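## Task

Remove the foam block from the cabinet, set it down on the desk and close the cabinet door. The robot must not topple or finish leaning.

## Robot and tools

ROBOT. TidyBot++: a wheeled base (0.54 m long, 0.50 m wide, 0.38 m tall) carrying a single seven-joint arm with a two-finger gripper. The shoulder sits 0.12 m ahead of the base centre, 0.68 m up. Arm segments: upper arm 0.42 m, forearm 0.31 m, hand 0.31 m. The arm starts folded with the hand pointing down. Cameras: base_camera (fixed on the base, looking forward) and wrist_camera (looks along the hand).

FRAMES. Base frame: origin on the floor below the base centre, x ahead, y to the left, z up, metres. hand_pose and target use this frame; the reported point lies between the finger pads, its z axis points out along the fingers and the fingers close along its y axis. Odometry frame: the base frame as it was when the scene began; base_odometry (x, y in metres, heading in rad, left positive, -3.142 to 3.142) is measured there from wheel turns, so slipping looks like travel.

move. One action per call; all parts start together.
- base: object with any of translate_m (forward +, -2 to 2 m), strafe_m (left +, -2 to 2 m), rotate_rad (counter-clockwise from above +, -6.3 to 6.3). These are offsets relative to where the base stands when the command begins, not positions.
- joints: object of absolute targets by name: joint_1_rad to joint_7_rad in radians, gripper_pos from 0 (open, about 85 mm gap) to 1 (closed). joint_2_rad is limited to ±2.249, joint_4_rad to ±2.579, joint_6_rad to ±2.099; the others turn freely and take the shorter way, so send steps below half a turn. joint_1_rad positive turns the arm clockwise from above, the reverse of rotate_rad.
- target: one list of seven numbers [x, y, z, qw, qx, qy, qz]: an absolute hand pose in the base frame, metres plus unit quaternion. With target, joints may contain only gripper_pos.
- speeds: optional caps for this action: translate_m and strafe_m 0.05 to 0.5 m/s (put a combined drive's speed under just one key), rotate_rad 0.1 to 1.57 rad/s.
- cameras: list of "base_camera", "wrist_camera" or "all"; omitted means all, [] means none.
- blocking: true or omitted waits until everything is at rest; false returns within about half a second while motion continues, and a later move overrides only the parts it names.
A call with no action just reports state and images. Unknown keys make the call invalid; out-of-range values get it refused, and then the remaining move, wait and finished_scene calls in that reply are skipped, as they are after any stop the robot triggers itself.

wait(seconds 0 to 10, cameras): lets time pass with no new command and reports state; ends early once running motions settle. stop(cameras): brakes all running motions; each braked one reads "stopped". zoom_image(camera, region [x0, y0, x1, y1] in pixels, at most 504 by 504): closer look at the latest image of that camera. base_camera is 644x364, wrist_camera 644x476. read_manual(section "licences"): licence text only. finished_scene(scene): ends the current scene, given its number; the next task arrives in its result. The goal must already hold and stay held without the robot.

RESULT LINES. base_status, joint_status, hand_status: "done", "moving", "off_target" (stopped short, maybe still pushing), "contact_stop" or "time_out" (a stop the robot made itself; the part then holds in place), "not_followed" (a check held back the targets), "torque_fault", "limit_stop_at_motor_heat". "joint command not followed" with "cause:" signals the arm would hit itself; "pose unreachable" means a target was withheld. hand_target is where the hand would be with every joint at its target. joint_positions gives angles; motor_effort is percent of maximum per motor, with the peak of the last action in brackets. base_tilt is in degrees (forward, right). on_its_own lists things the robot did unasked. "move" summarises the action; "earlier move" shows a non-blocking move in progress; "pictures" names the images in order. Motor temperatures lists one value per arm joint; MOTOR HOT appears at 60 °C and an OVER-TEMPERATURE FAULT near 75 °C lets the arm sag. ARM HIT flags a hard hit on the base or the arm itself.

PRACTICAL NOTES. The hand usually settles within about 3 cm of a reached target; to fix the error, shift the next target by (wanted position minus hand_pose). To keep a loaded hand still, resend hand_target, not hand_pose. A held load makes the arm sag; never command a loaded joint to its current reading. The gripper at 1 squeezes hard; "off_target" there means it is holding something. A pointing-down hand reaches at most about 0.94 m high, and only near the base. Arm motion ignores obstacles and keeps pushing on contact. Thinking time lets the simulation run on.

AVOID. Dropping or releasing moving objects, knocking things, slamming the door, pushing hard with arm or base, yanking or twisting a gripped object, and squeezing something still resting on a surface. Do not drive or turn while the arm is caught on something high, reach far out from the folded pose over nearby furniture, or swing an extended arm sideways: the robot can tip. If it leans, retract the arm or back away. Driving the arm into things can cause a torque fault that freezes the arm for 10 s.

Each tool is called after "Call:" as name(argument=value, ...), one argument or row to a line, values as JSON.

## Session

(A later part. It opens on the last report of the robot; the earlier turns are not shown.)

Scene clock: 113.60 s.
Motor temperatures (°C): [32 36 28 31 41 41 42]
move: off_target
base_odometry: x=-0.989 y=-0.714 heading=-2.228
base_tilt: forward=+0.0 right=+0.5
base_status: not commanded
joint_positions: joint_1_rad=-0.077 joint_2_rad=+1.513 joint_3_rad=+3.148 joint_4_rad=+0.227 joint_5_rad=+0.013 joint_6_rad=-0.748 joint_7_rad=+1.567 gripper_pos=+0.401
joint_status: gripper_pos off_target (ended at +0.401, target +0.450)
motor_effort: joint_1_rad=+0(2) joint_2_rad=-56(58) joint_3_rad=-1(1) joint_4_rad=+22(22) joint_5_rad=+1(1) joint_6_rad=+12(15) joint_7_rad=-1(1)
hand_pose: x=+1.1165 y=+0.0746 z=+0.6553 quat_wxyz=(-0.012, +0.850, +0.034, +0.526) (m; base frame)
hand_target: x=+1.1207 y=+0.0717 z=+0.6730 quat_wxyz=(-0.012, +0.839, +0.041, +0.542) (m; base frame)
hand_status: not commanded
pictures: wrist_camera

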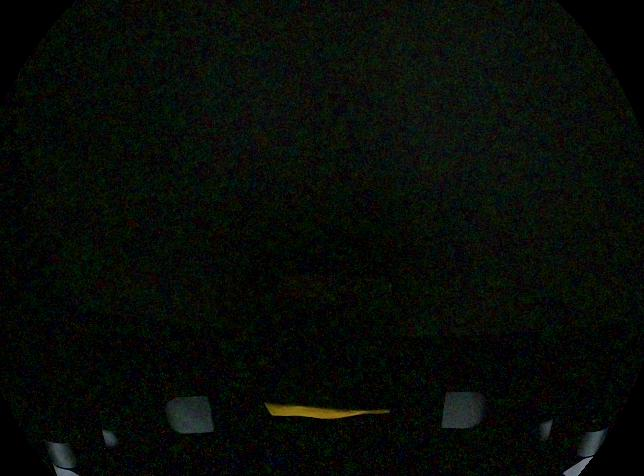

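Call:
move(
  joints={"gripper_pos": 0.6},
  cameras=[],
)

Call:
move(
  joints={"joint_2_rad": 1.465},
  cameras=["wrist_camera"],
)

Scene clock: 114.37 s.
Motor temperatures (°C): [32 36 28 31 41 41 42]
move: off_target
base_odometry: x=-0.989 y=-0.714 heading=-2.228
base_tilt: forward=+0.0 right=+0.5
base_status: not commanded
joint_positions: joint_1_rad=-0.077 joint_2_rad=+1.513 joint_3_rad=+3.148 joint_4_rad=+0.227 joint_5_rad=+0.013 joint_6_rad=-0.748 joint_7_rad=+1.567 gripper_pos=+0.401
joint_status: gripper_pos off_target (ended at +0.401, target +0.600)
motor_effort: joint_1_rad=+0(0) joint_2_rad=-57(57) joint_3_rad=-2(2) joint_4_rad=+22(22) joint_5_rad=+1(1) joint_6_rad=+12(12) joint_7_rad=-1(1)
hand_pose: x=+1.1165 y=+0.0746 z=+0.6553 quat_wxyz=(-0.012, +0.850, +0.034, +0.526) (m; base frame)
hand_target: x=+1.1207 y=+0.0717 z=+0.6730 quat_wxyz=(-0.012, +0.839, +0.041, +0.542) (m; base frame)
hand_status: not commanded
pictures: none
No camera images: "cameras" was empty.

Scene clock: 115.03 s.
Motor temperatures (°C): [32 36 28 31 41 41 42]
move: off_target
base_odometry: x=-0.989 y=-0.714 heading=-2.228
base_tilt: forward=+0.0 right=+0.5
base_status: not commanded
joint_positions: joint_1_rad=-0.077 joint_2_rad=+1.508 joint_3_rad=+3.148 joint_4_rad=+0.220 joint_5_rad=+0.013 joint_6_rad=-0.748 joint_7_rad=+1.567 gripper_pos=+0.402
joint_status: joint_2_rad off_target (ended at +1.508, target +1.465)
motor_effort: joint_1_rad=+1(1) joint_2_rad=-60(61) joint_3_rad=-1(1) joint_4_rad=+24(24) joint_5_rad=+2(2) joint_6_rad=+12(14) joint_7_rad=-1(1)
hand_pose: x=+1.1163 y=+0.0745 z=+0.6564 quat_wxyz=(-0.012, +0.850, +0.034, +0.525) (m; base frame)
hand_target: x=+1.1203 y=+0.0717 z=+0.7132 quat_wxyz=(-0.012, +0.828, +0.041, +0.559) (m; base frame)
hand_status: not commanded
pictures: wrist_camera

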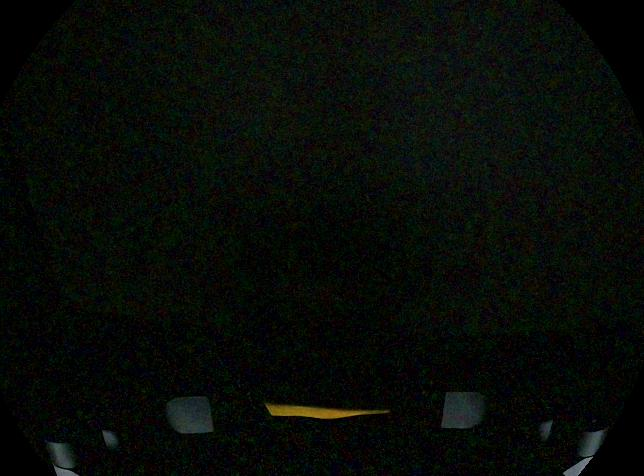

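Call:
move(
  joints={"joint_2_rad": 1.43},
  cameras=["wrist_camera"],
)

Scene clock: 115.83 s.
Motor temperatures (°C): [32 36 28 31 41 41 42]
move: off_target
base_odometry: x=-0.989 y=-0.714 heading=-2.228
base_tilt: forward=+0.0 right=+0.5
base_status: not commanded
joint_positions: joint_1_rad=-0.077 joint_2_rad=+1.490 joint_3_rad=+3.148 joint_4_rad=+0.212 joint_5_rad=+0.013 joint_6_rad=-0.748 joint_7_rad=+1.567 gripper_pos=+0.402
joint_status: joint_2_rad off_target (ended at +1.490, target +1.430)
motor_effort: joint_1_rad=+0(1) joint_2_rad=-63(64) joint_3_rad=-1(1) joint_4_rad=+26(27) joint_5_rad=+1(2) joint_6_rad=+15(16) joint_7_rad=-1(1)
hand_pose: x=+1.1162 y=+0.0745 z=+0.6693 quat_wxyz=(-0.012, +0.848, +0.034, +0.529) (m; base frame)
hand_target: x=+1.1185 y=+0.0715 z=+0.7483 quat_wxyz=(-0.012, +0.818, +0.040, +0.573) (m; base frame)
hand_status: not commanded
pictures: wrist_camera

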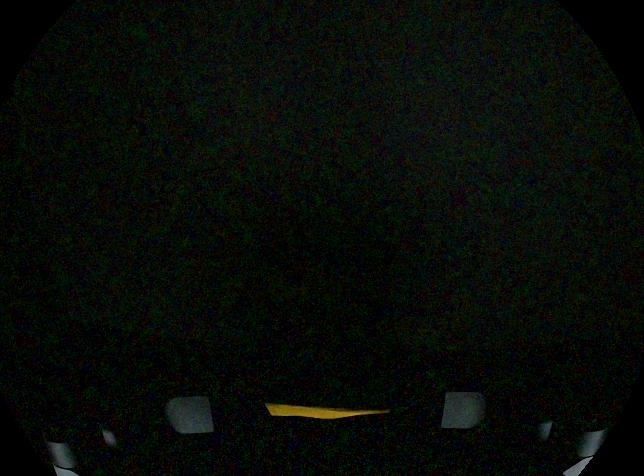

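Call:
move(
  joints={"joint_2_rad": 1.40},
  cameras=[],
)

Call:
move(
  base={"translate_m": -0.3},
  speeds={"translate_m": 0.12},
)

Scene clock: 116.67 s.
Motor temperatures (°C): [32 36 28 31 41 41 42]
move: off_target
base_odometry: x=-0.989 y=-0.714 heading=-2.228
base_tilt: forward=+0.0 right=+0.4
base_status: not commanded
joint_positions: joint_1_rad=-0.077 joint_2_rad=+1.470 joint_3_rad=+3.148 joint_4_rad=+0.205 joint_5_rad=+0.013 joint_6_rad=-0.749 joint_7_rad=+1.567 gripper_pos=+0.402
joint_status: joint_2_rad off_target (ended at +1.470, target +1.400)
motor_effort: joint_1_rad=+1(1) joint_2_rad=-65(66) joint_3_rad=-1(1) joint_4_rad=+27(28) joint_5_rad=+2(2) joint_6_rad=+16(17) joint_7_rad=-1(1)
hand_pose: x=+1.1159 y=+0.0744 z=+0.6851 quat_wxyz=(-0.012, +0.844, +0.034, +0.534) (m; base frame)
hand_target: x=+1.1161 y=+0.0714 z=+0.7783 quat_wxyz=(-0.013, +0.810, +0.040, +0.586) (m; base frame)
hand_status: not commanded
pictures: none
No camera images: "cameras" was empty.

Scene clock: 119.77 s.
Motor temperatures (°C): [32 36 28 31 41 41 42]
move: done
base_odometry: x=-0.805 y=-0.477 heading=-2.228
base_tilt: forward=+0.0 right=+0.5
base_status: done
joint_positions: joint_1_rad=-0.075 joint_2_rad=+1.424 joint_3_rad=+3.148 joint_4_rad=+0.214 joint_5_rad=+0.012 joint_6_rad=-0.733 joint_7_rad=+1.567 gripper_pos=+0.402
joint_status: not commanded
on_its_own: joint_2_rad moved -0.046 to your old target +1.400
motor_effort: joint_1_rad=-1(2) joint_2_rad=-58(72) joint_3_rad=-1(2) joint_4_rad=+22(28) joint_5_rad=+1(2) joint_6_rad=+9(16) joint_7_rad=-1(1)
hand_pose: x=+1.1166 y=+0.0736 z=+0.7405 quat_wxyz=(-0.013, +0.825, +0.033, +0.564) (m; base frame)
hand_target: x=+1.1161 y=+0.0714 z=+0.7783 quat_wxyz=(-0.013, +0.810, +0.040, +0.586) (m; base frame)
hand_status: not commanded
pictures: base_camera, wrist_camera

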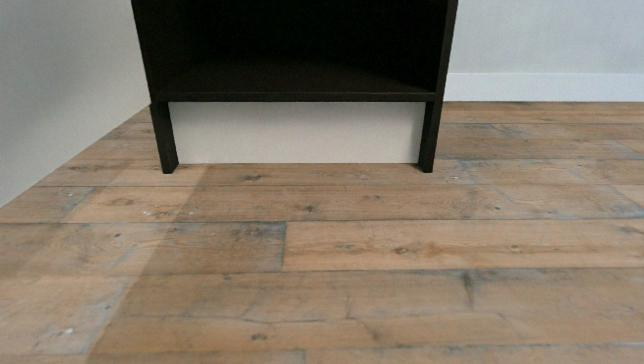

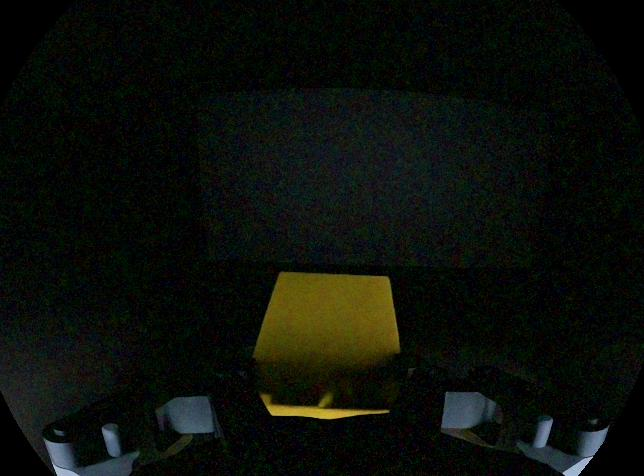

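Call:
move(
  base={"translate_m": -0.35},
  speeds={"translate_m": 0.2},
)

Scene clock: 122.47 s.
Motor temperatures (°C): [32 37 28 31 41 41 42]
move: done
base_odometry: x=-0.592 y=-0.200 heading=-2.229
base_tilt: forward=+0.0 right=+0.5
base_status: done
joint_positions: joint_1_rad=-0.075 joint_2_rad=+1.423 joint_3_rad=+3.148 joint_4_rad=+0.214 joint_5_rad=+0.012 joint_6_rad=-0.733 joint_7_rad=+1.567 gripper_pos=+0.402
joint_status: not commanded
motor_effort: joint_1_rad=-1(4) joint_2_rad=-58(59) joint_3_rad=-1(2) joint_4_rad=+22(23) joint_5_rad=+0(2) joint_6_rad=+9(10) joint_7_rad=+0(1)
hand_pose: x=+1.1165 y=+0.0734 z=+0.7421 quat_wxyz=(-0.013, +0.825, +0.033, +0.564) (m; base frame)
hand_target: x=+1.1161 y=+0.0714 z=+0.7783 quat_wxyz=(-0.013, +0.810, +0.040, +0.586) (m; base frame)
hand_status: not commanded
pictures: base_camera, wrist_camera

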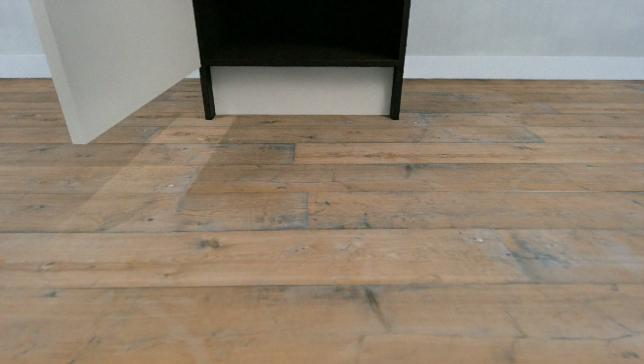

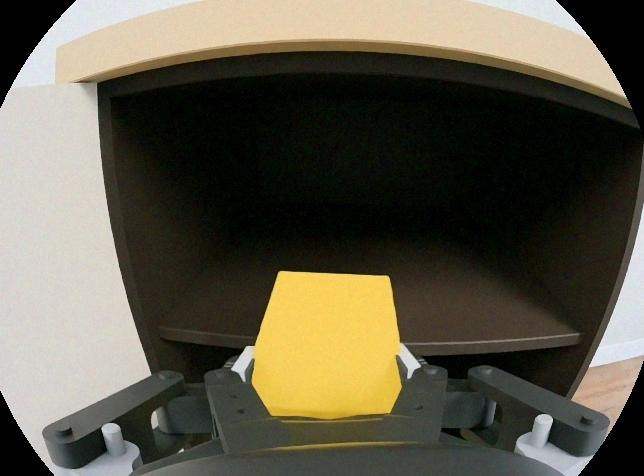

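Call:
zoom_image(
  camera="wrist_camera",
  region=[220, 250, 440, 476],
)

Scaled by 2.230.

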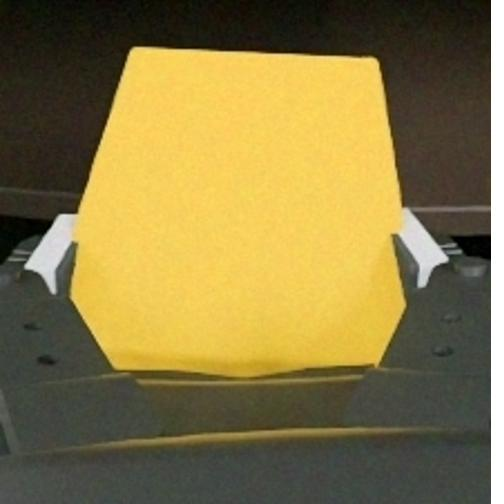

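Call:
move(
  base={"translate_m": -0.2},
  joints={"joint_1_rad": 0.0, "joint_2_rad": 0.95, "joint_4_rad": -0.4, "joint_6_rad": -0.68},
  cameras=["wrist_camera"],
)

Call:
move(
  joints={"joint_2_rad": 0.5, "joint_4_rad": -1.0, "joint_6_rad": -0.6},
  cameras=[],
)

Call:
move(
  joints={"joint_2_rad": 0.03, "joint_4_rad": -1.50, "joint_6_rad": -0.56},
  base={"rotate_rad": 1.57},
  speeds={"rotate_rad": 1.0},
)

Scene clock: 125.70 s.
Motor temperatures (°C): [32 37 28 31 41 41 42]
move: done
base_odometry: x=-0.469 y=-0.041 heading=-2.229
base_tilt: forward=+0.0 right=+0.5
base_status: done
joint_positions: joint_1_rad=-0.012 joint_2_rad=+0.973 joint_3_rad=+3.148 joint_4_rad=-0.395 joint_5_rad=+0.012 joint_6_rad=-0.733 joint_7_rad=+1.567 gripper_pos=+0.402
joint_status: all done
motor_effort: joint_1_rad=-1(3) joint_2_rad=-52(61) joint_3_rad=-1(2) joint_4_rad=+22(24) joint_5_rad=+1(2) joint_6_rad=+8(10) joint_7_rad=+0(1)
hand_pose: x=+1.0432 y=+0.0070 z=+0.8247 quat_wxyz=(+0.005, +0.868, +0.005, +0.497) (m; base frame)
hand_target: x=+1.0470 y=+0.0020 z=+0.8574 quat_wxyz=(+0.007, +0.849, +0.012, +0.528) (m; base frame)
hand_status: not commanded
pictures: wrist_camera

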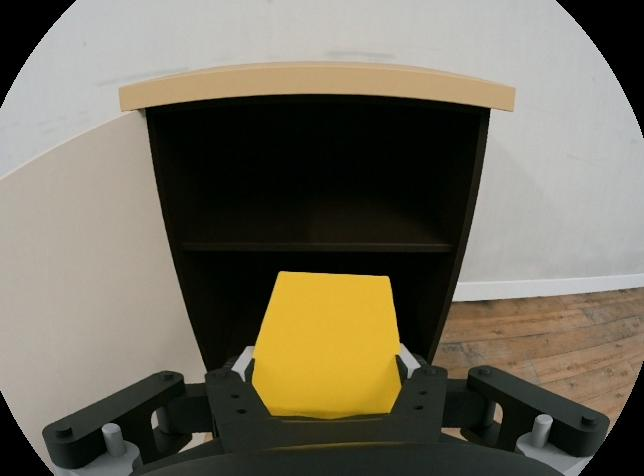

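Scene clock: 127.60 s.
Motor temperatures (°C): [32 37 28 31 41 41 42]
move: done
base_odometry: x=-0.469 y=-0.041 heading=-2.229
base_tilt: forward=-0.1 right=+0.5
base_status: not commanded
joint_positions: joint_1_rad=-0.012 joint_2_rad=+0.519 joint_3_rad=+3.148 joint_4_rad=-0.994 joint_5_rad=+0.012 joint_6_rad=-0.665 joint_7_rad=+1.567 gripper_pos=+0.402
joint_status: all done
motor_effort: joint_1_rad=-1(1) joint_2_rad=-40(54) joint_3_rad=-1(1) joint_4_rad=+22(24) joint_5_rad=+1(2) joint_6_rad=+8(9) joint_7_rad=-1(1)
hand_pose: x=+0.8973 y=+0.0043 z=+0.8878 quat_wxyz=(+0.005, +0.886, +0.004, +0.463) (m; base frame)
hand_target: x=+0.9030 y=+0.0023 z=+0.9161 quat_wxyz=(+0.007, +0.867, +0.013, +0.498) (m; base frame)
hand_status: not commanded
pictures: none
No camera images: "cameras" was empty.

Scene clock: 130.17 s.
Motor temperatures (°C): [32 37 28 31 41 41 42]
move: done
base_odometry: x=-0.469 y=-0.041 heading=-0.659
base_tilt: forward=+0.0 right=+0.5
base_status: done
joint_positions: joint_1_rad=-0.004 joint_2_rad=+0.050 joint_3_rad=+3.143 joint_4_rad=-1.494 joint_5_rad=+0.012 joint_6_rad=-0.623 joint_7_rad=+1.567 gripper_pos=+0.402
joint_status: all done
motor_effort: joint_1_rad=-1(6) joint_2_rad=-23(42) joint_3_rad=-1(4) joint_4_rad=+22(24) joint_5_rad=+1(2) joint_6_rad=+8(9) joint_7_rad=-1(1)
hand_pose: x=+0.7118 y=+0.0007 z=+0.9356 quat_wxyz=(+0.004, +0.884, +0.002, +0.468) (m; base frame)
hand_target: x=+0.7160 y=+0.0023 z=+0.9608 quat_wxyz=(+0.007, +0.865, +0.013, +0.502) (m; base frame)
hand_status: not commanded
pictures: base_camera, wrist_camera

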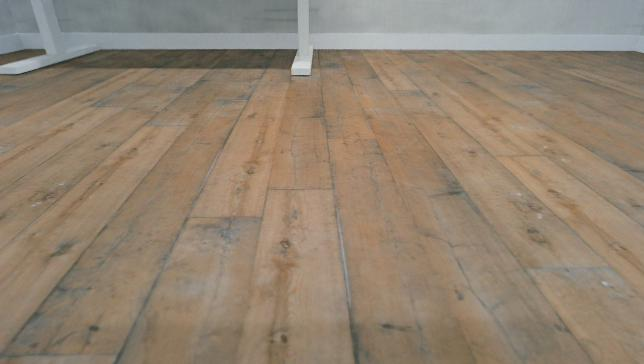

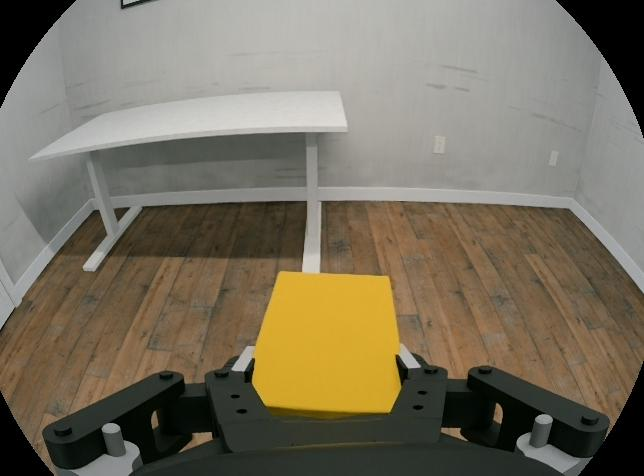

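Call:
move(
  base={"translate_m": 0.7, "strafe_m": 0.42},
  joints={"joint_6_rad": -0.68},
)

Scene clock: 133.47 s.
Motor temperatures (°C): [32 37 28 31 41 41 42]
move: done
base_odometry: x=+0.341 y=-0.138 heading=-0.658
base_tilt: forward=+0.0 right=+0.5
base_status: done
joint_positions: joint_1_rad=-0.004 joint_2_rad=+0.041 joint_3_rad=+3.143 joint_4_rad=-1.500 joint_5_rad=+0.012 joint_6_rad=-0.693 joint_7_rad=+1.567 gripper_pos=+0.402
joint_status: all done
motor_effort: joint_1_rad=-1(3) joint_2_rad=-23(26) joint_3_rad=+0(2) joint_4_rad=+22(23) joint_5_rad=+1(1) joint_6_rad=+8(10) joint_7_rad=-1(1)
hand_pose: x=+0.6957 y=+0.0004 z=+0.9196 quat_wxyz=(+0.004, +0.899, +0.002, +0.438) (m; base frame)
hand_target: x=+0.6955 y=+0.0023 z=+0.9295 quat_wxyz=(+0.006, +0.893, +0.014, +0.449) (m; base frame)
hand_status: not commanded
pictures: base_camera, wrist_camera

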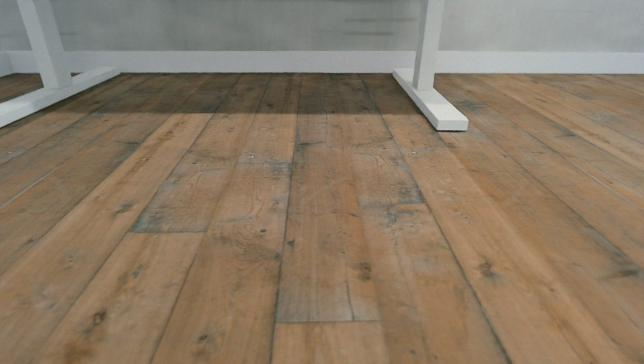

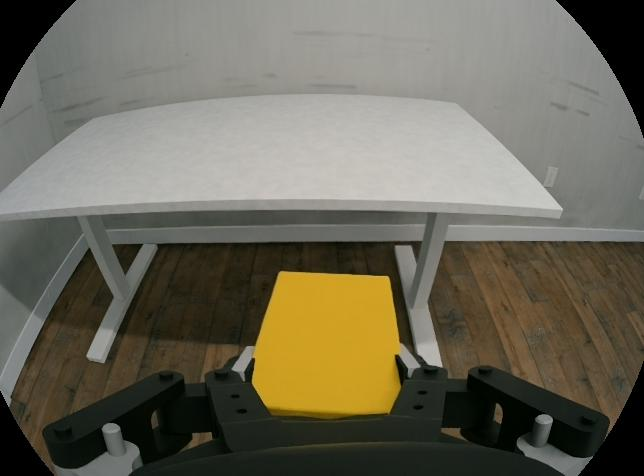

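Call:
move(
  base={"translate_m": 0.53},
  speeds={"translate_m": 0.3},
  cameras=[],
)

Call:
move(
  joints={"joint_2_rad": 0.04, "joint_4_rad": -1.73, "joint_6_rad": -0.28},
)

Scene clock: 136.40 s.
Motor temperatures (°C): [32 37 28 31 41 41 42]
move: done
base_odometry: x=+0.761 y=-0.462 heading=-0.658
base_tilt: forward=+0.0 right=+0.5
base_status: done
joint_positions: joint_1_rad=-0.004 joint_2_rad=+0.039 joint_3_rad=+3.143 joint_4_rad=-1.501 joint_5_rad=+0.012 joint_6_rad=-0.693 joint_7_rad=+1.567 gripper_pos=+0.402
joint_status: not commanded
motor_effort: joint_1_rad=-1(2) joint_2_rad=-23(26) joint_3_rad=+0(1) joint_4_rad=+22(23) joint_5_rad=+1(1) joint_6_rad=+8(9) joint_7_rad=-1(1)
hand_pose: x=+0.6952 y=+0.0004 z=+0.9203 quat_wxyz=(+0.004, +0.899, +0.002, +0.439) (m; base frame)
hand_target: x=+0.6955 y=+0.0023 z=+0.9295 quat_wxyz=(+0.006, +0.893, +0.014, +0.449) (m; base frame)
hand_status: not commanded
pictures: none
No camera images: "cameras" was empty.

Scene clock: 138.03 s.
Motor temperatures (°C): [32 37 28 31 41 41 42]
move: done
base_odometry: x=+0.761 y=-0.462 heading=-0.658
base_tilt: forward=+0.0 right=+0.5
base_status: not commanded
joint_positions: joint_1_rad=-0.004 joint_2_rad=+0.040 joint_3_rad=+3.143 joint_4_rad=-1.727 joint_5_rad=+0.012 joint_6_rad=-0.347 joint_7_rad=+1.567 gripper_pos=+0.402
joint_status: all done
motor_effort: joint_1_rad=-1(1) joint_2_rad=-22(24) joint_3_rad=-1(1) joint_4_rad=+22(23) joint_5_rad=+0(1) joint_6_rad=+8(10) joint_7_rad=-1(1)
hand_pose: x=+0.7105 y=+0.0015 z=+0.8801 quat_wxyz=(+0.003, +0.871, +0.004, +0.491) (m; base frame)
hand_target: x=+0.7202 y=+0.0023 z=+0.8965 quat_wxyz=(+0.007, +0.855, +0.013, +0.519) (m; base frame)
hand_status: not commanded
pictures: base_camera, wrist_camera

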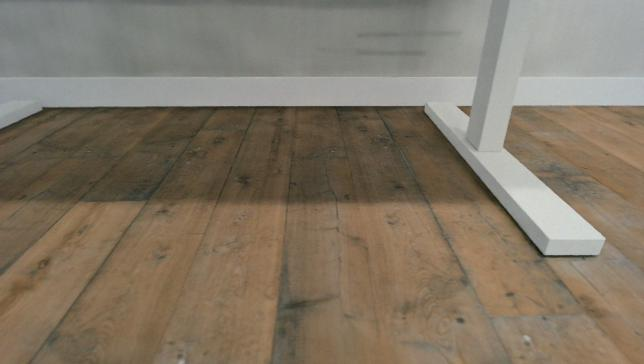

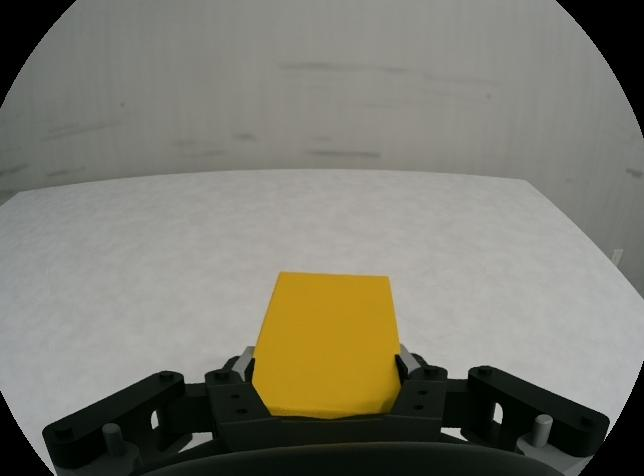

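Call:
move(
  joints={"joint_2_rad": 0.09, "joint_4_rad": -1.88, "joint_6_rad": -0.09},
  cameras=["wrist_camera"],
)

Call:
move(
  joints={"joint_2_rad": 0.113, "joint_4_rad": -1.95, "joint_6_rad": 0.01},
  cameras=["wrist_camera"],
)

Scene clock: 139.77 s.
Motor temperatures (°C): [32 37 28 31 41 41 42]
move: done
base_odometry: x=+0.761 y=-0.462 heading=-0.658
base_tilt: forward=-0.1 right=+0.5
base_status: not commanded
joint_positions: joint_1_rad=-0.004 joint_2_rad=+0.089 joint_3_rad=+3.143 joint_4_rad=-1.881 joint_5_rad=+0.012 joint_6_rad=-0.157 joint_7_rad=+1.567 gripper_pos=+0.402
joint_status: all done
motor_effort: joint_1_rad=-1(1) joint_2_rad=-24(26) joint_3_rad=-1(1) joint_4_rad=+21(23) joint_5_rad=+1(1) joint_6_rad=+8(10) joint_7_rad=-1(1)
hand_pose: x=+0.7104 y=+0.0023 z=+0.8142 quat_wxyz=(+0.002, +0.874, +0.004, +0.486) (m; base frame)
hand_target: x=+0.7212 y=+0.0023 z=+0.8324 quat_wxyz=(+0.007, +0.857, +0.013, +0.515) (m; base frame)
hand_status: not commanded
pictures: wrist_camera

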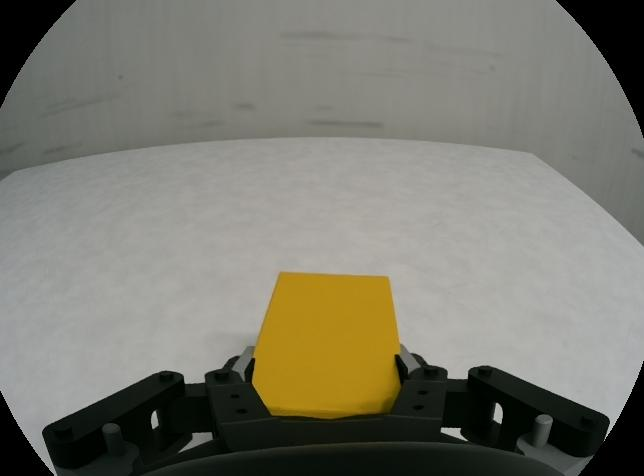

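Scene clock: 140.90 s.
Motor temperatures (°C): [32 36 28 31 41 41 42]
move: done
base_odometry: x=+0.761 y=-0.462 heading=-0.658
base_tilt: forward=+0.0 right=+0.5
base_status: not commanded
joint_positions: joint_1_rad=-0.004 joint_2_rad=+0.107 joint_3_rad=+3.143 joint_4_rad=-1.950 joint_5_rad=+0.012 joint_6_rad=-0.054 joint_7_rad=+1.567 gripper_pos=+0.402
joint_status: all done
motor_effort: joint_1_rad=-1(1) joint_2_rad=-23(25) joint_3_rad=+0(1) joint_4_rad=+20(22) joint_5_rad=+0(1) joint_6_rad=+8(9) joint_7_rad=+0(1)
hand_pose: x=+0.7090 y=+0.0026 z=+0.7935 quat_wxyz=(+0.002, +0.870, +0.005, +0.493) (m; base frame)
hand_target: x=+0.7193 y=+0.0023 z=+0.8070 quat_wxyz=(+0.007, +0.855, +0.013, +0.518) (m; base frame)
hand_status: not commanded
pictures: wrist_camera

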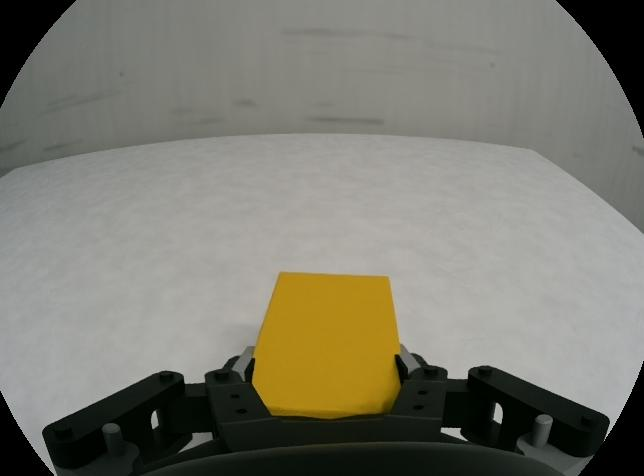

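Call:
move(
  joints={"joint_2_rad": 0.125, "joint_4_rad": -1.975, "joint_6_rad": 0.03},
  cameras=["wrist_camera"],
)

Call:
move(
  joints={"joint_2_rad": 0.135, "joint_4_rad": -2.0, "joint_6_rad": 0.05},
  cameras=["wrist_camera"],
)

Scene clock: 141.77 s.
Motor temperatures (°C): [32 36 28 31 41 41 42]
move: done
base_odometry: x=+0.761 y=-0.462 heading=-0.658
base_tilt: forward=+0.0 right=+0.5
base_status: not commanded
joint_positions: joint_1_rad=-0.004 joint_2_rad=+0.117 joint_3_rad=+3.143 joint_4_rad=-1.973 joint_5_rad=+0.012 joint_6_rad=-0.031 joint_7_rad=+1.567 gripper_pos=+0.402
joint_status: all done
motor_effort: joint_1_rad=-1(1) joint_2_rad=-24(24) joint_3_rad=+0(1) joint_4_rad=+20(21) joint_5_rad=+1(1) joint_6_rad=+9(10) joint_7_rad=-1(1)
hand_pose: x=+0.7062 y=+0.0027 z=+0.7808 quat_wxyz=(+0.002, +0.873, +0.005, +0.488) (m; base frame)
hand_target: x=+0.7161 y=+0.0023 z=+0.7916 quat_wxyz=(+0.007, +0.860, +0.013, +0.510) (m; base frame)
hand_status: not commanded
pictures: wrist_camera

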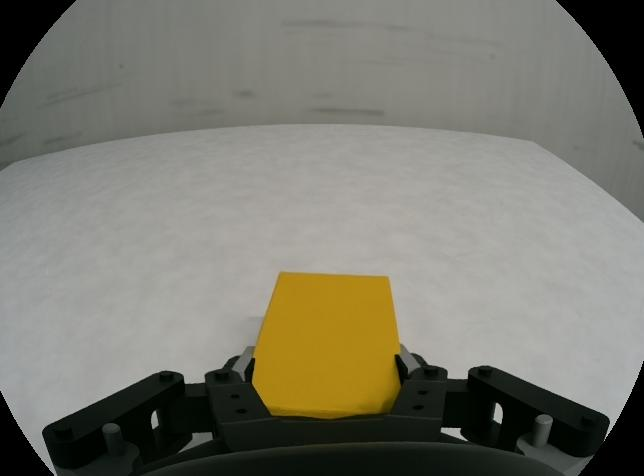

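Scene clock: 142.47 s.
Motor temperatures (°C): [32 36 28 31 41 41 42]
move: done
base_odometry: x=+0.761 y=-0.462 heading=-0.658
base_tilt: forward=+0.0 right=+0.5
base_status: not commanded
joint_positions: joint_1_rad=-0.004 joint_2_rad=+0.123 joint_3_rad=+3.143 joint_4_rad=-1.997 joint_5_rad=+0.012 joint_6_rad=-0.008 joint_7_rad=+1.567 gripper_pos=+0.402
joint_status: all done
motor_effort: joint_1_rad=-1(1) joint_2_rad=-22(24) joint_3_rad=+0(1) joint_4_rad=+19(21) joint_5_rad=+0(1) joint_6_rad=+8(9) joint_7_rad=+0(1)
hand_pose: x=+0.7031 y=+0.0028 z=+0.7710 quat_wxyz=(+0.002, +0.874, +0.005, +0.486) (m; base frame)
hand_target: x=+0.7123 y=+0.0023 z=+0.7775 quat_wxyz=(+0.007, +0.864, +0.013, +0.504) (m; base frame)
hand_status: not commanded
pictures: wrist_camera

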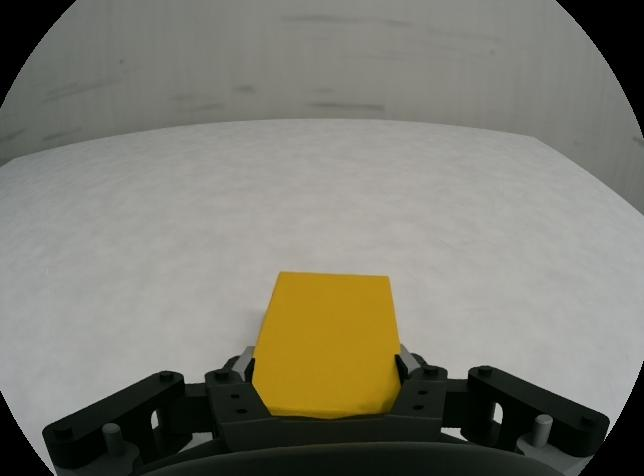

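Call:
move(
  joints={"joint_2_rad": 0.145, "joint_4_rad": -2.02, "joint_6_rad": 0.07},
  cameras=["wrist_camera"],
)

Call:
zoom_image(
  camera="wrist_camera",
  region=[200, 230, 460, 430],
)

Scene clock: 143.20 s.
Motor temperatures (°C): [32 36 28 31 41 41 42]
move: done
base_odometry: x=+0.761 y=-0.462 heading=-0.658
base_tilt: forward=+0.0 right=+0.5
base_status: not commanded
joint_positions: joint_1_rad=-0.004 joint_2_rad=+0.124 joint_3_rad=+3.143 joint_4_rad=-2.010 joint_5_rad=+0.012 joint_6_rad=+0.019 joint_7_rad=+1.567 gripper_pos=+0.402
joint_status: all done
motor_effort: joint_1_rad=-1(1) joint_2_rad=-22(22) joint_3_rad=-1(1) joint_4_rad=+18(19) joint_5_rad=+1(1) joint_6_rad=+7(8) joint_7_rad=-1(1)
hand_pose: x=+0.7032 y=+0.0029 z=+0.7702 quat_wxyz=(+0.001, +0.871, +0.005, +0.491) (m; base frame)
hand_target: x=+0.7098 y=+0.0023 z=+0.7664 quat_wxyz=(+0.007, +0.866, +0.013, +0.500) (m; base frame)
hand_status: not commanded
pictures: wrist_camera

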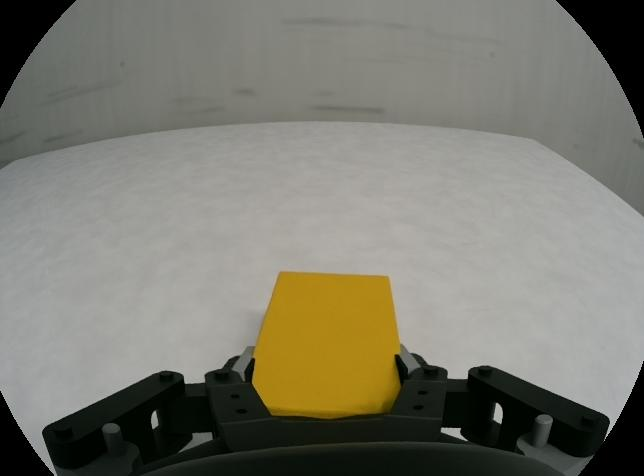

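Scaled by 1.938.

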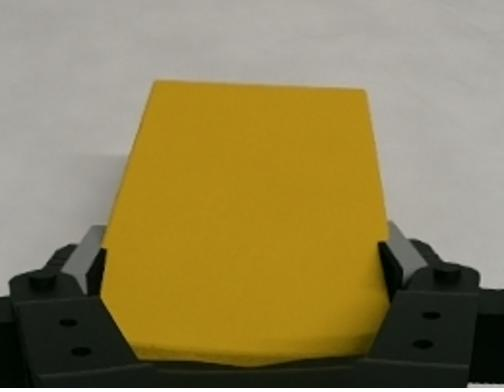

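Call:
move(
  joints={"gripper_pos": 0.35},
  cameras=["wrist_camera"],
)

Call:
move(
  joints={"gripper_pos": 0.15},
  cameras=["wrist_camera"],
)

Call:
move(
  base={"translate_m": -0.12},
  speeds={"translate_m": 0.1},
  cameras=["wrist_camera"],
)

Scene clock: 144.00 s.
Motor temperatures (°C): [32 36 28 31 41 41 42]
move: done
base_odometry: x=+0.761 y=-0.462 heading=-0.658
base_tilt: forward=-0.1 right=+0.5
base_status: not commanded
joint_positions: joint_1_rad=-0.004 joint_2_rad=+0.126 joint_3_rad=+3.143 joint_4_rad=-2.010 joint_5_rad=+0.012 joint_6_rad=+0.019 joint_7_rad=+1.567 gripper_pos=+0.349
joint_status: all done
motor_effort: joint_1_rad=-1(1) joint_2_rad=-21(22) joint_3_rad=+0(1) joint_4_rad=+18(19) joint_5_rad=+1(1) joint_6_rad=+7(8) joint_7_rad=-1(1)
hand_pose: x=+0.7035 y=+0.0029 z=+0.7691 quat_wxyz=(+0.001, +0.872, +0.005, +0.490) (m; base frame)
hand_target: x=+0.7098 y=+0.0023 z=+0.7664 quat_wxyz=(+0.007, +0.866, +0.013, +0.500) (m; base frame)
hand_status: not commanded
pictures: wrist_camera

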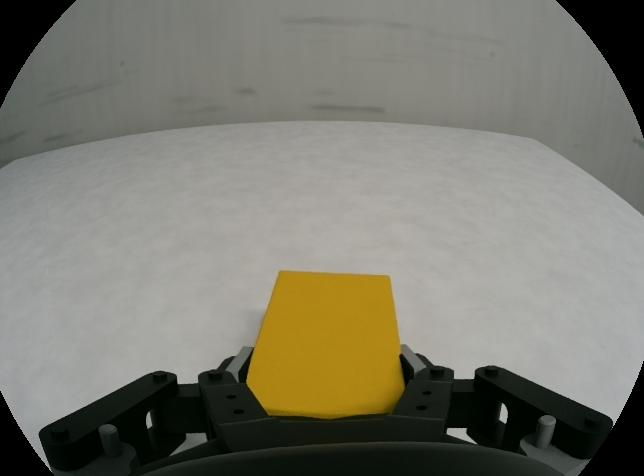

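Scene clock: 144.63 s.
Motor temperatures (°C): [32 36 28 31 41 41 42]
move: done
base_odometry: x=+0.761 y=-0.462 heading=-0.658
base_tilt: forward=+0.0 right=+0.5
base_status: not commanded
joint_positions: joint_1_rad=-0.004 joint_2_rad=+0.136 joint_3_rad=+3.143 joint_4_rad=-2.015 joint_5_rad=+0.012 joint_6_rad=+0.019 joint_7_rad=+1.567 gripper_pos=+0.150
joint_status: all done
motor_effort: joint_1_rad=-1(1) joint_2_rad=-24(24) joint_3_rad=-1(1) joint_4_rad=+19(20) joint_5_rad=+1(1) joint_6_rad=+8(9) joint_7_rad=-1(1)
hand_pose: x=+0.7025 y=+0.0029 z=+0.7605 quat_wxyz=(+0.001, +0.875, +0.005, +0.484) (m; base frame)
hand_target: x=+0.7098 y=+0.0023 z=+0.7664 quat_wxyz=(+0.007, +0.866, +0.013, +0.500) (m; base frame)
hand_status: not commanded
pictures: wrist_camera

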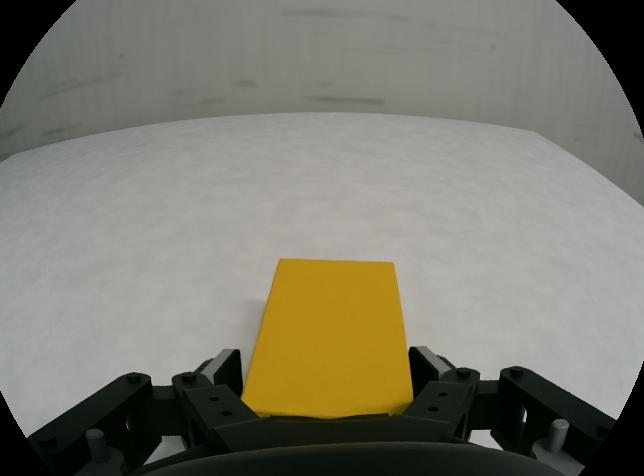

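Scene clock: 146.37 s.
Motor temperatures (°C): [32 36 28 31 41 41 42]
move: done
base_odometry: x=+0.666 y=-0.389 heading=-0.658
base_tilt: forward=-0.1 right=+0.5
base_status: done
joint_positions: joint_1_rad=-0.004 joint_2_rad=+0.143 joint_3_rad=+3.143 joint_4_rad=-2.019 joint_5_rad=+0.012 joint_6_rad=+0.020 joint_7_rad=+1.567 gripper_pos=+0.150
joint_status: not commanded
motor_effort: joint_1_rad=-1(2) joint_2_rad=-24(26) joint_3_rad=+0(1) joint_4_rad=+19(20) joint_5_rad=+1(1) joint_6_rad=+9(9) joint_7_rad=-1(1)
hand_pose: x=+0.7018 y=+0.0029 z=+0.7545 quat_wxyz=(+0.001, +0.878, +0.005, +0.479) (m; base frame)
hand_target: x=+0.7098 y=+0.0023 z=+0.7664 quat_wxyz=(+0.007, +0.866, +0.013, +0.500) (m; base frame)
hand_status: not commanded
pictures: wrist_camera

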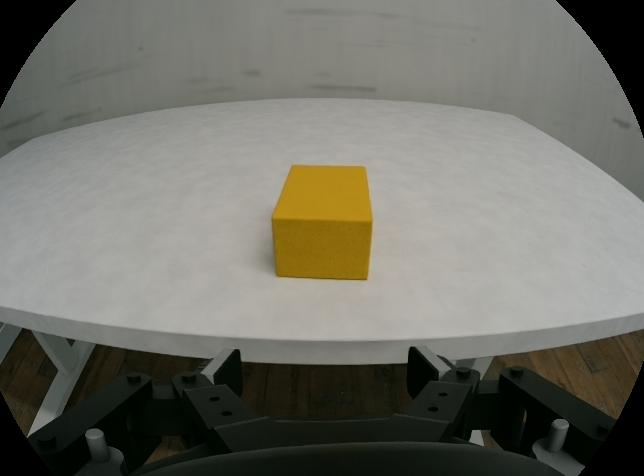

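Call:
move(
  base={"translate_m": -0.4},
  cameras=["wrist_camera"],
)

Call:
move(
  base={"rotate_rad": -3.135},
  target=[0.72, 0.0, 0.775, 0, 0.6884, 0, 0.7253],
  joints={"gripper_pos": 1.0},
  cameras=[],
)

Call:
move(
  base={"translate_m": -0.5},
  cameras=[],
)

Call:
move(
  base={"strafe_m": 1.1},
)

Scene clock: 149.20 s.
Motor temperatures (°C): [32 36 28 31 41 41 42]
move: done
base_odometry: x=+0.349 y=-0.144 heading=-0.658
base_tilt: forward=-0.1 right=+0.5
base_status: done
joint_positions: joint_1_rad=-0.004 joint_2_rad=+0.146 joint_3_rad=+3.143 joint_4_rad=-2.023 joint_5_rad=+0.012 joint_6_rad=+0.020 joint_7_rad=+1.567 gripper_pos=+0.150
joint_status: not commanded
motor_effort: joint_1_rad=-1(2) joint_2_rad=-24(27) joint_3_rad=+0(1) joint_4_rad=+19(20) joint_5_rad=+1(1) joint_6_rad=+8(9) joint_7_rad=+0(1)
hand_pose: x=+0.7006 y=+0.0029 z=+0.7506 quat_wxyz=(+0.001, +0.879, +0.005, +0.476) (m; base frame)
hand_target: x=+0.7098 y=+0.0023 z=+0.7664 quat_wxyz=(+0.007, +0.866, +0.013, +0.500) (m; base frame)
hand_status: not commanded
pictures: wrist_camera

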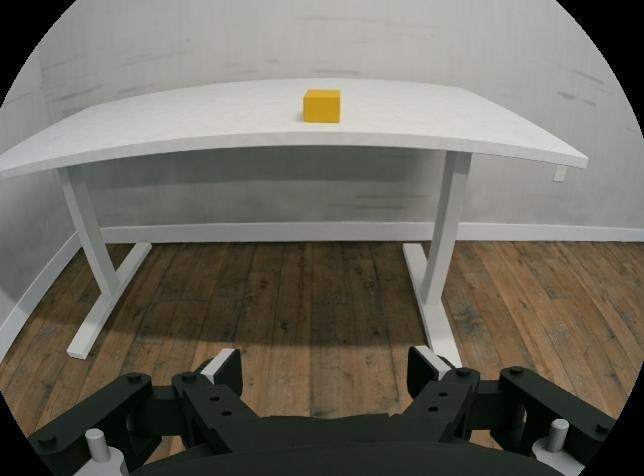

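Scene clock: 152.57 s.
Motor temperatures (°C): [32 36 28 31 41 41 42]
move: done
base_odometry: x=+0.349 y=-0.144 heading=+2.491
base_tilt: forward=-0.1 right=+0.5
base_status: done
joint_positions: joint_1_rad=-0.003 joint_2_rad=+0.473 joint_3_rad=+3.149 joint_4_rad=-2.339 joint_5_rad=+0.012 joint_6_rad=+1.235 joint_7_rad=+1.567 gripper_pos=+0.999
joint_status: all done
motor_effort: joint_1_rad=-1(4) joint_2_rad=-27(31) joint_3_rad=-1(3) joint_4_rad=+11(20) joint_5_rad=+1(2) joint_6_rad=+9(10) joint_7_rad=+0(1)
hand_pose: x=+0.7236 y=+0.0035 z=+0.7570 quat_wxyz=(-0.002, +0.709, +0.004, +0.705) (m; base frame)
hand_target: x=+0.7200 y=+0.0000 z=+0.7750 quat_wxyz=(+0.000, +0.688, +0.000, +0.725) (m; base frame)
hand_status: done (0.019 m and 3.4 deg from the pose sent, 0.031 m and 36.2 deg at the start)
pictures: none
No camera images: "cameras" was empty.

Scene clock: 154.73 s.
Motor temperatures (°C): [32 36 28 31 41 41 42]
move: done
base_odometry: x=+0.747 y=-0.447 heading=+2.490
base_tilt: forward=-0.1 right=+0.5
base_status: done
joint_positions: joint_1_rad=-0.003 joint_2_rad=+0.472 joint_3_rad=+3.149 joint_4_rad=-2.350 joint_5_rad=+0.012 joint_6_rad=+1.239 joint_7_rad=+1.567 gripper_pos=+0.999
joint_status: not commanded
motor_effort: joint_1_rad=-1(1) joint_2_rad=-27(31) joint_3_rad=-1(1) joint_4_rad=+11(13) joint_5_rad=+1(1) joint_6_rad=+10(11) joint_7_rad=-1(1)
hand_pose: x=+0.7204 y=+0.0035 z=+0.7542 quat_wxyz=(-0.002, +0.711, +0.004, +0.703) (m; base frame)
hand_target: x=+0.7200 y=+0.0000 z=+0.7750 quat_wxyz=(+0.000, +0.688, +0.000, +0.725) (m; base frame)
hand_status: not commanded
pictures: none
No camera images: "cameras" was empty.

Scene clock: 157.87 s.
Motor temperatures (°C): [32 36 28 31 41 41 42]
move: done
base_odometry: x=+0.081 y=-1.322 heading=+2.491
base_tilt: forward=-0.1 right=+0.5
base_status: done
joint_positions: joint_1_rad=-0.008 joint_2_rad=+0.472 joint_3_rad=+3.149 joint_4_rad=-2.350 joint_5_rad=+0.012 joint_6_rad=+1.240 joint_7_rad=+1.567 gripper_pos=+0.999
joint_status: not commanded
motor_effort: joint_1_rad=-1(5) joint_2_rad=-28(28) joint_3_rad=-2(3) joint_4_rad=+11(11) joint_5_rad=+1(2) joint_6_rad=+10(11) joint_7_rad=-1(1)
hand_pose: x=+0.7203 y=+0.0061 z=+0.7544 quat_wxyz=(-0.003, +0.711, +0.006, +0.703) (m; base frame)
hand_target: x=+0.7200 y=+0.0000 z=+0.7750 quat_wxyz=(+0.000, +0.688, +0.000, +0.725) (m; base frame)
hand_status: not commanded
pictures: base_camera, wrist_camera

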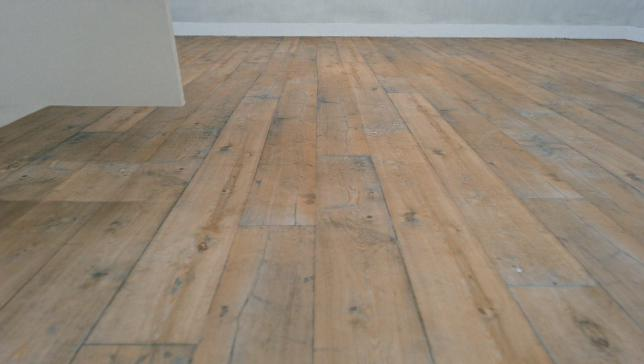

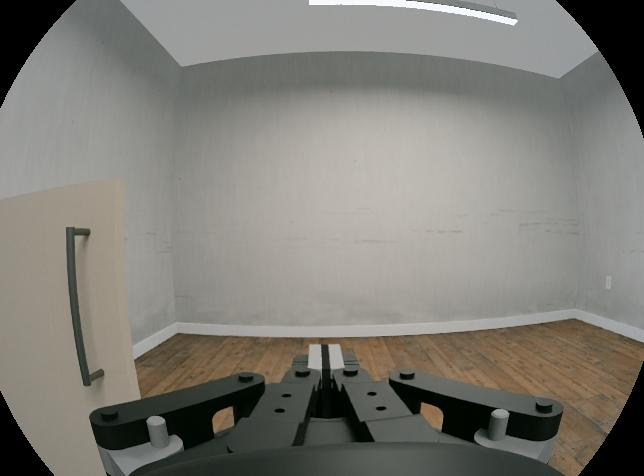

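Call:
move(
  base={"strafe_m": 0.35},
  cameras=["wrist_camera"],
)

Call:
move(
  base={"translate_m": 0.17},
  speeds={"translate_m": 0.15},
  cameras=["wrist_camera"],
)

Call:
move(
  base={"translate_m": 0.128, "strafe_m": -0.18, "rotate_rad": 0.25},
  speeds={"translate_m": 0.15, "rotate_rad": 0.17},
  cameras=["wrist_camera"],
)

Scene clock: 159.97 s.
Motor temperatures (°C): [32 36 28 31 41 41 42]
move: done
base_odometry: x=-0.131 y=-1.600 heading=+2.491
base_tilt: forward=-0.1 right=+0.4
base_status: done
joint_positions: joint_1_rad=-0.013 joint_2_rad=+0.472 joint_3_rad=+3.149 joint_4_rad=-2.350 joint_5_rad=+0.012 joint_6_rad=+1.240 joint_7_rad=+1.567 gripper_pos=+0.999
joint_status: not commanded
motor_effort: joint_1_rad=-1(4) joint_2_rad=-28(29) joint_3_rad=-1(2) joint_4_rad=+11(11) joint_5_rad=+1(2) joint_6_rad=+10(11) joint_7_rad=-1(1)
hand_pose: x=+0.7203 y=+0.0090 z=+0.7544 quat_wxyz=(-0.005, +0.711, +0.008, +0.703) (m; base frame)
hand_target: x=+0.7200 y=+0.0000 z=+0.7750 quat_wxyz=(+0.000, +0.688, +0.000, +0.725) (m; base frame)
hand_status: not commanded
pictures: wrist_camera

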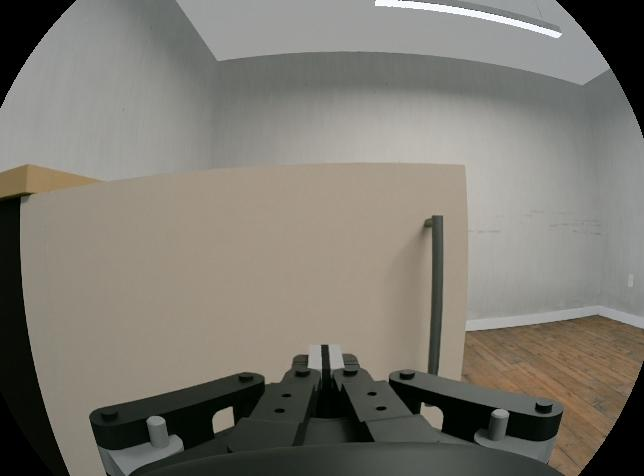

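Scene clock: 161.73 s.
Motor temperatures (°C): [32 36 28 31 41 41 42]
move: done
base_odometry: x=-0.267 y=-1.498 heading=+2.491
base_tilt: forward=+0.0 right=+0.5
base_status: done
joint_positions: joint_1_rad=-0.013 joint_2_rad=+0.473 joint_3_rad=+3.149 joint_4_rad=-2.352 joint_5_rad=+0.012 joint_6_rad=+1.241 joint_7_rad=+1.567 gripper_pos=+0.999
joint_status: not commanded
motor_effort: joint_1_rad=-1(2) joint_2_rad=-28(30) joint_3_rad=-1(1) joint_4_rad=+11(15) joint_5_rad=+1(1) joint_6_rad=+10(10) joint_7_rad=-1(1)
hand_pose: x=+0.7198 y=+0.0090 z=+0.7537 quat_wxyz=(-0.005, +0.712, +0.008, +0.703) (m; base frame)
hand_target: x=+0.7200 y=+0.0000 z=+0.7750 quat_wxyz=(+0.000, +0.688, +0.000, +0.725) (m; base frame)
hand_status: not commanded
pictures: wrist_camera

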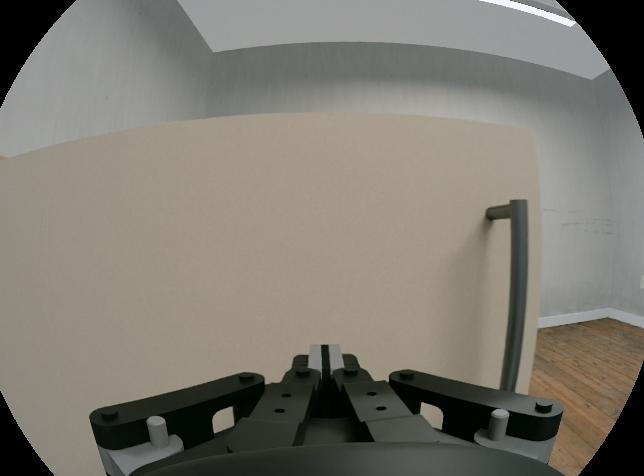

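Scene clock: 163.90 s.
Motor temperatures (°C): [32 36 28 31 41 41 42]
move: done
base_odometry: x=-0.260 y=-1.277 heading=+2.742
base_tilt: forward=+0.0 right=+0.5
base_status: done
joint_positions: joint_1_rad=-0.009 joint_2_rad=+0.473 joint_3_rad=+3.150 joint_4_rad=-2.352 joint_5_rad=+0.012 joint_6_rad=+1.241 joint_7_rad=+1.567 gripper_pos=+0.999
joint_status: not commanded
motor_effort: joint_1_rad=-1(3) joint_2_rad=-28(28) joint_3_rad=-1(2) joint_4_rad=+11(12) joint_5_rad=+1(2) joint_6_rad=+9(10) joint_7_rad=-1(1)
hand_pose: x=+0.7199 y=+0.0065 z=+0.7537 quat_wxyz=(-0.003, +0.712, +0.006, +0.703) (m; base frame)
hand_target: x=+0.7200 y=+0.0000 z=+0.7750 quat_wxyz=(+0.000, +0.688, +0.000, +0.725) (m; base frame)
hand_status: not commanded
pictures: wrist_camera

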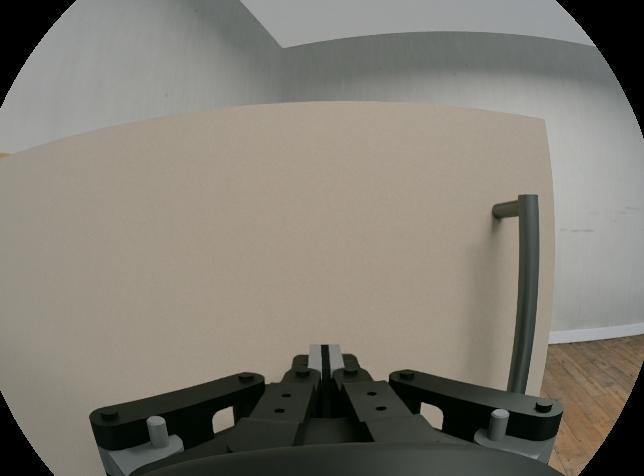

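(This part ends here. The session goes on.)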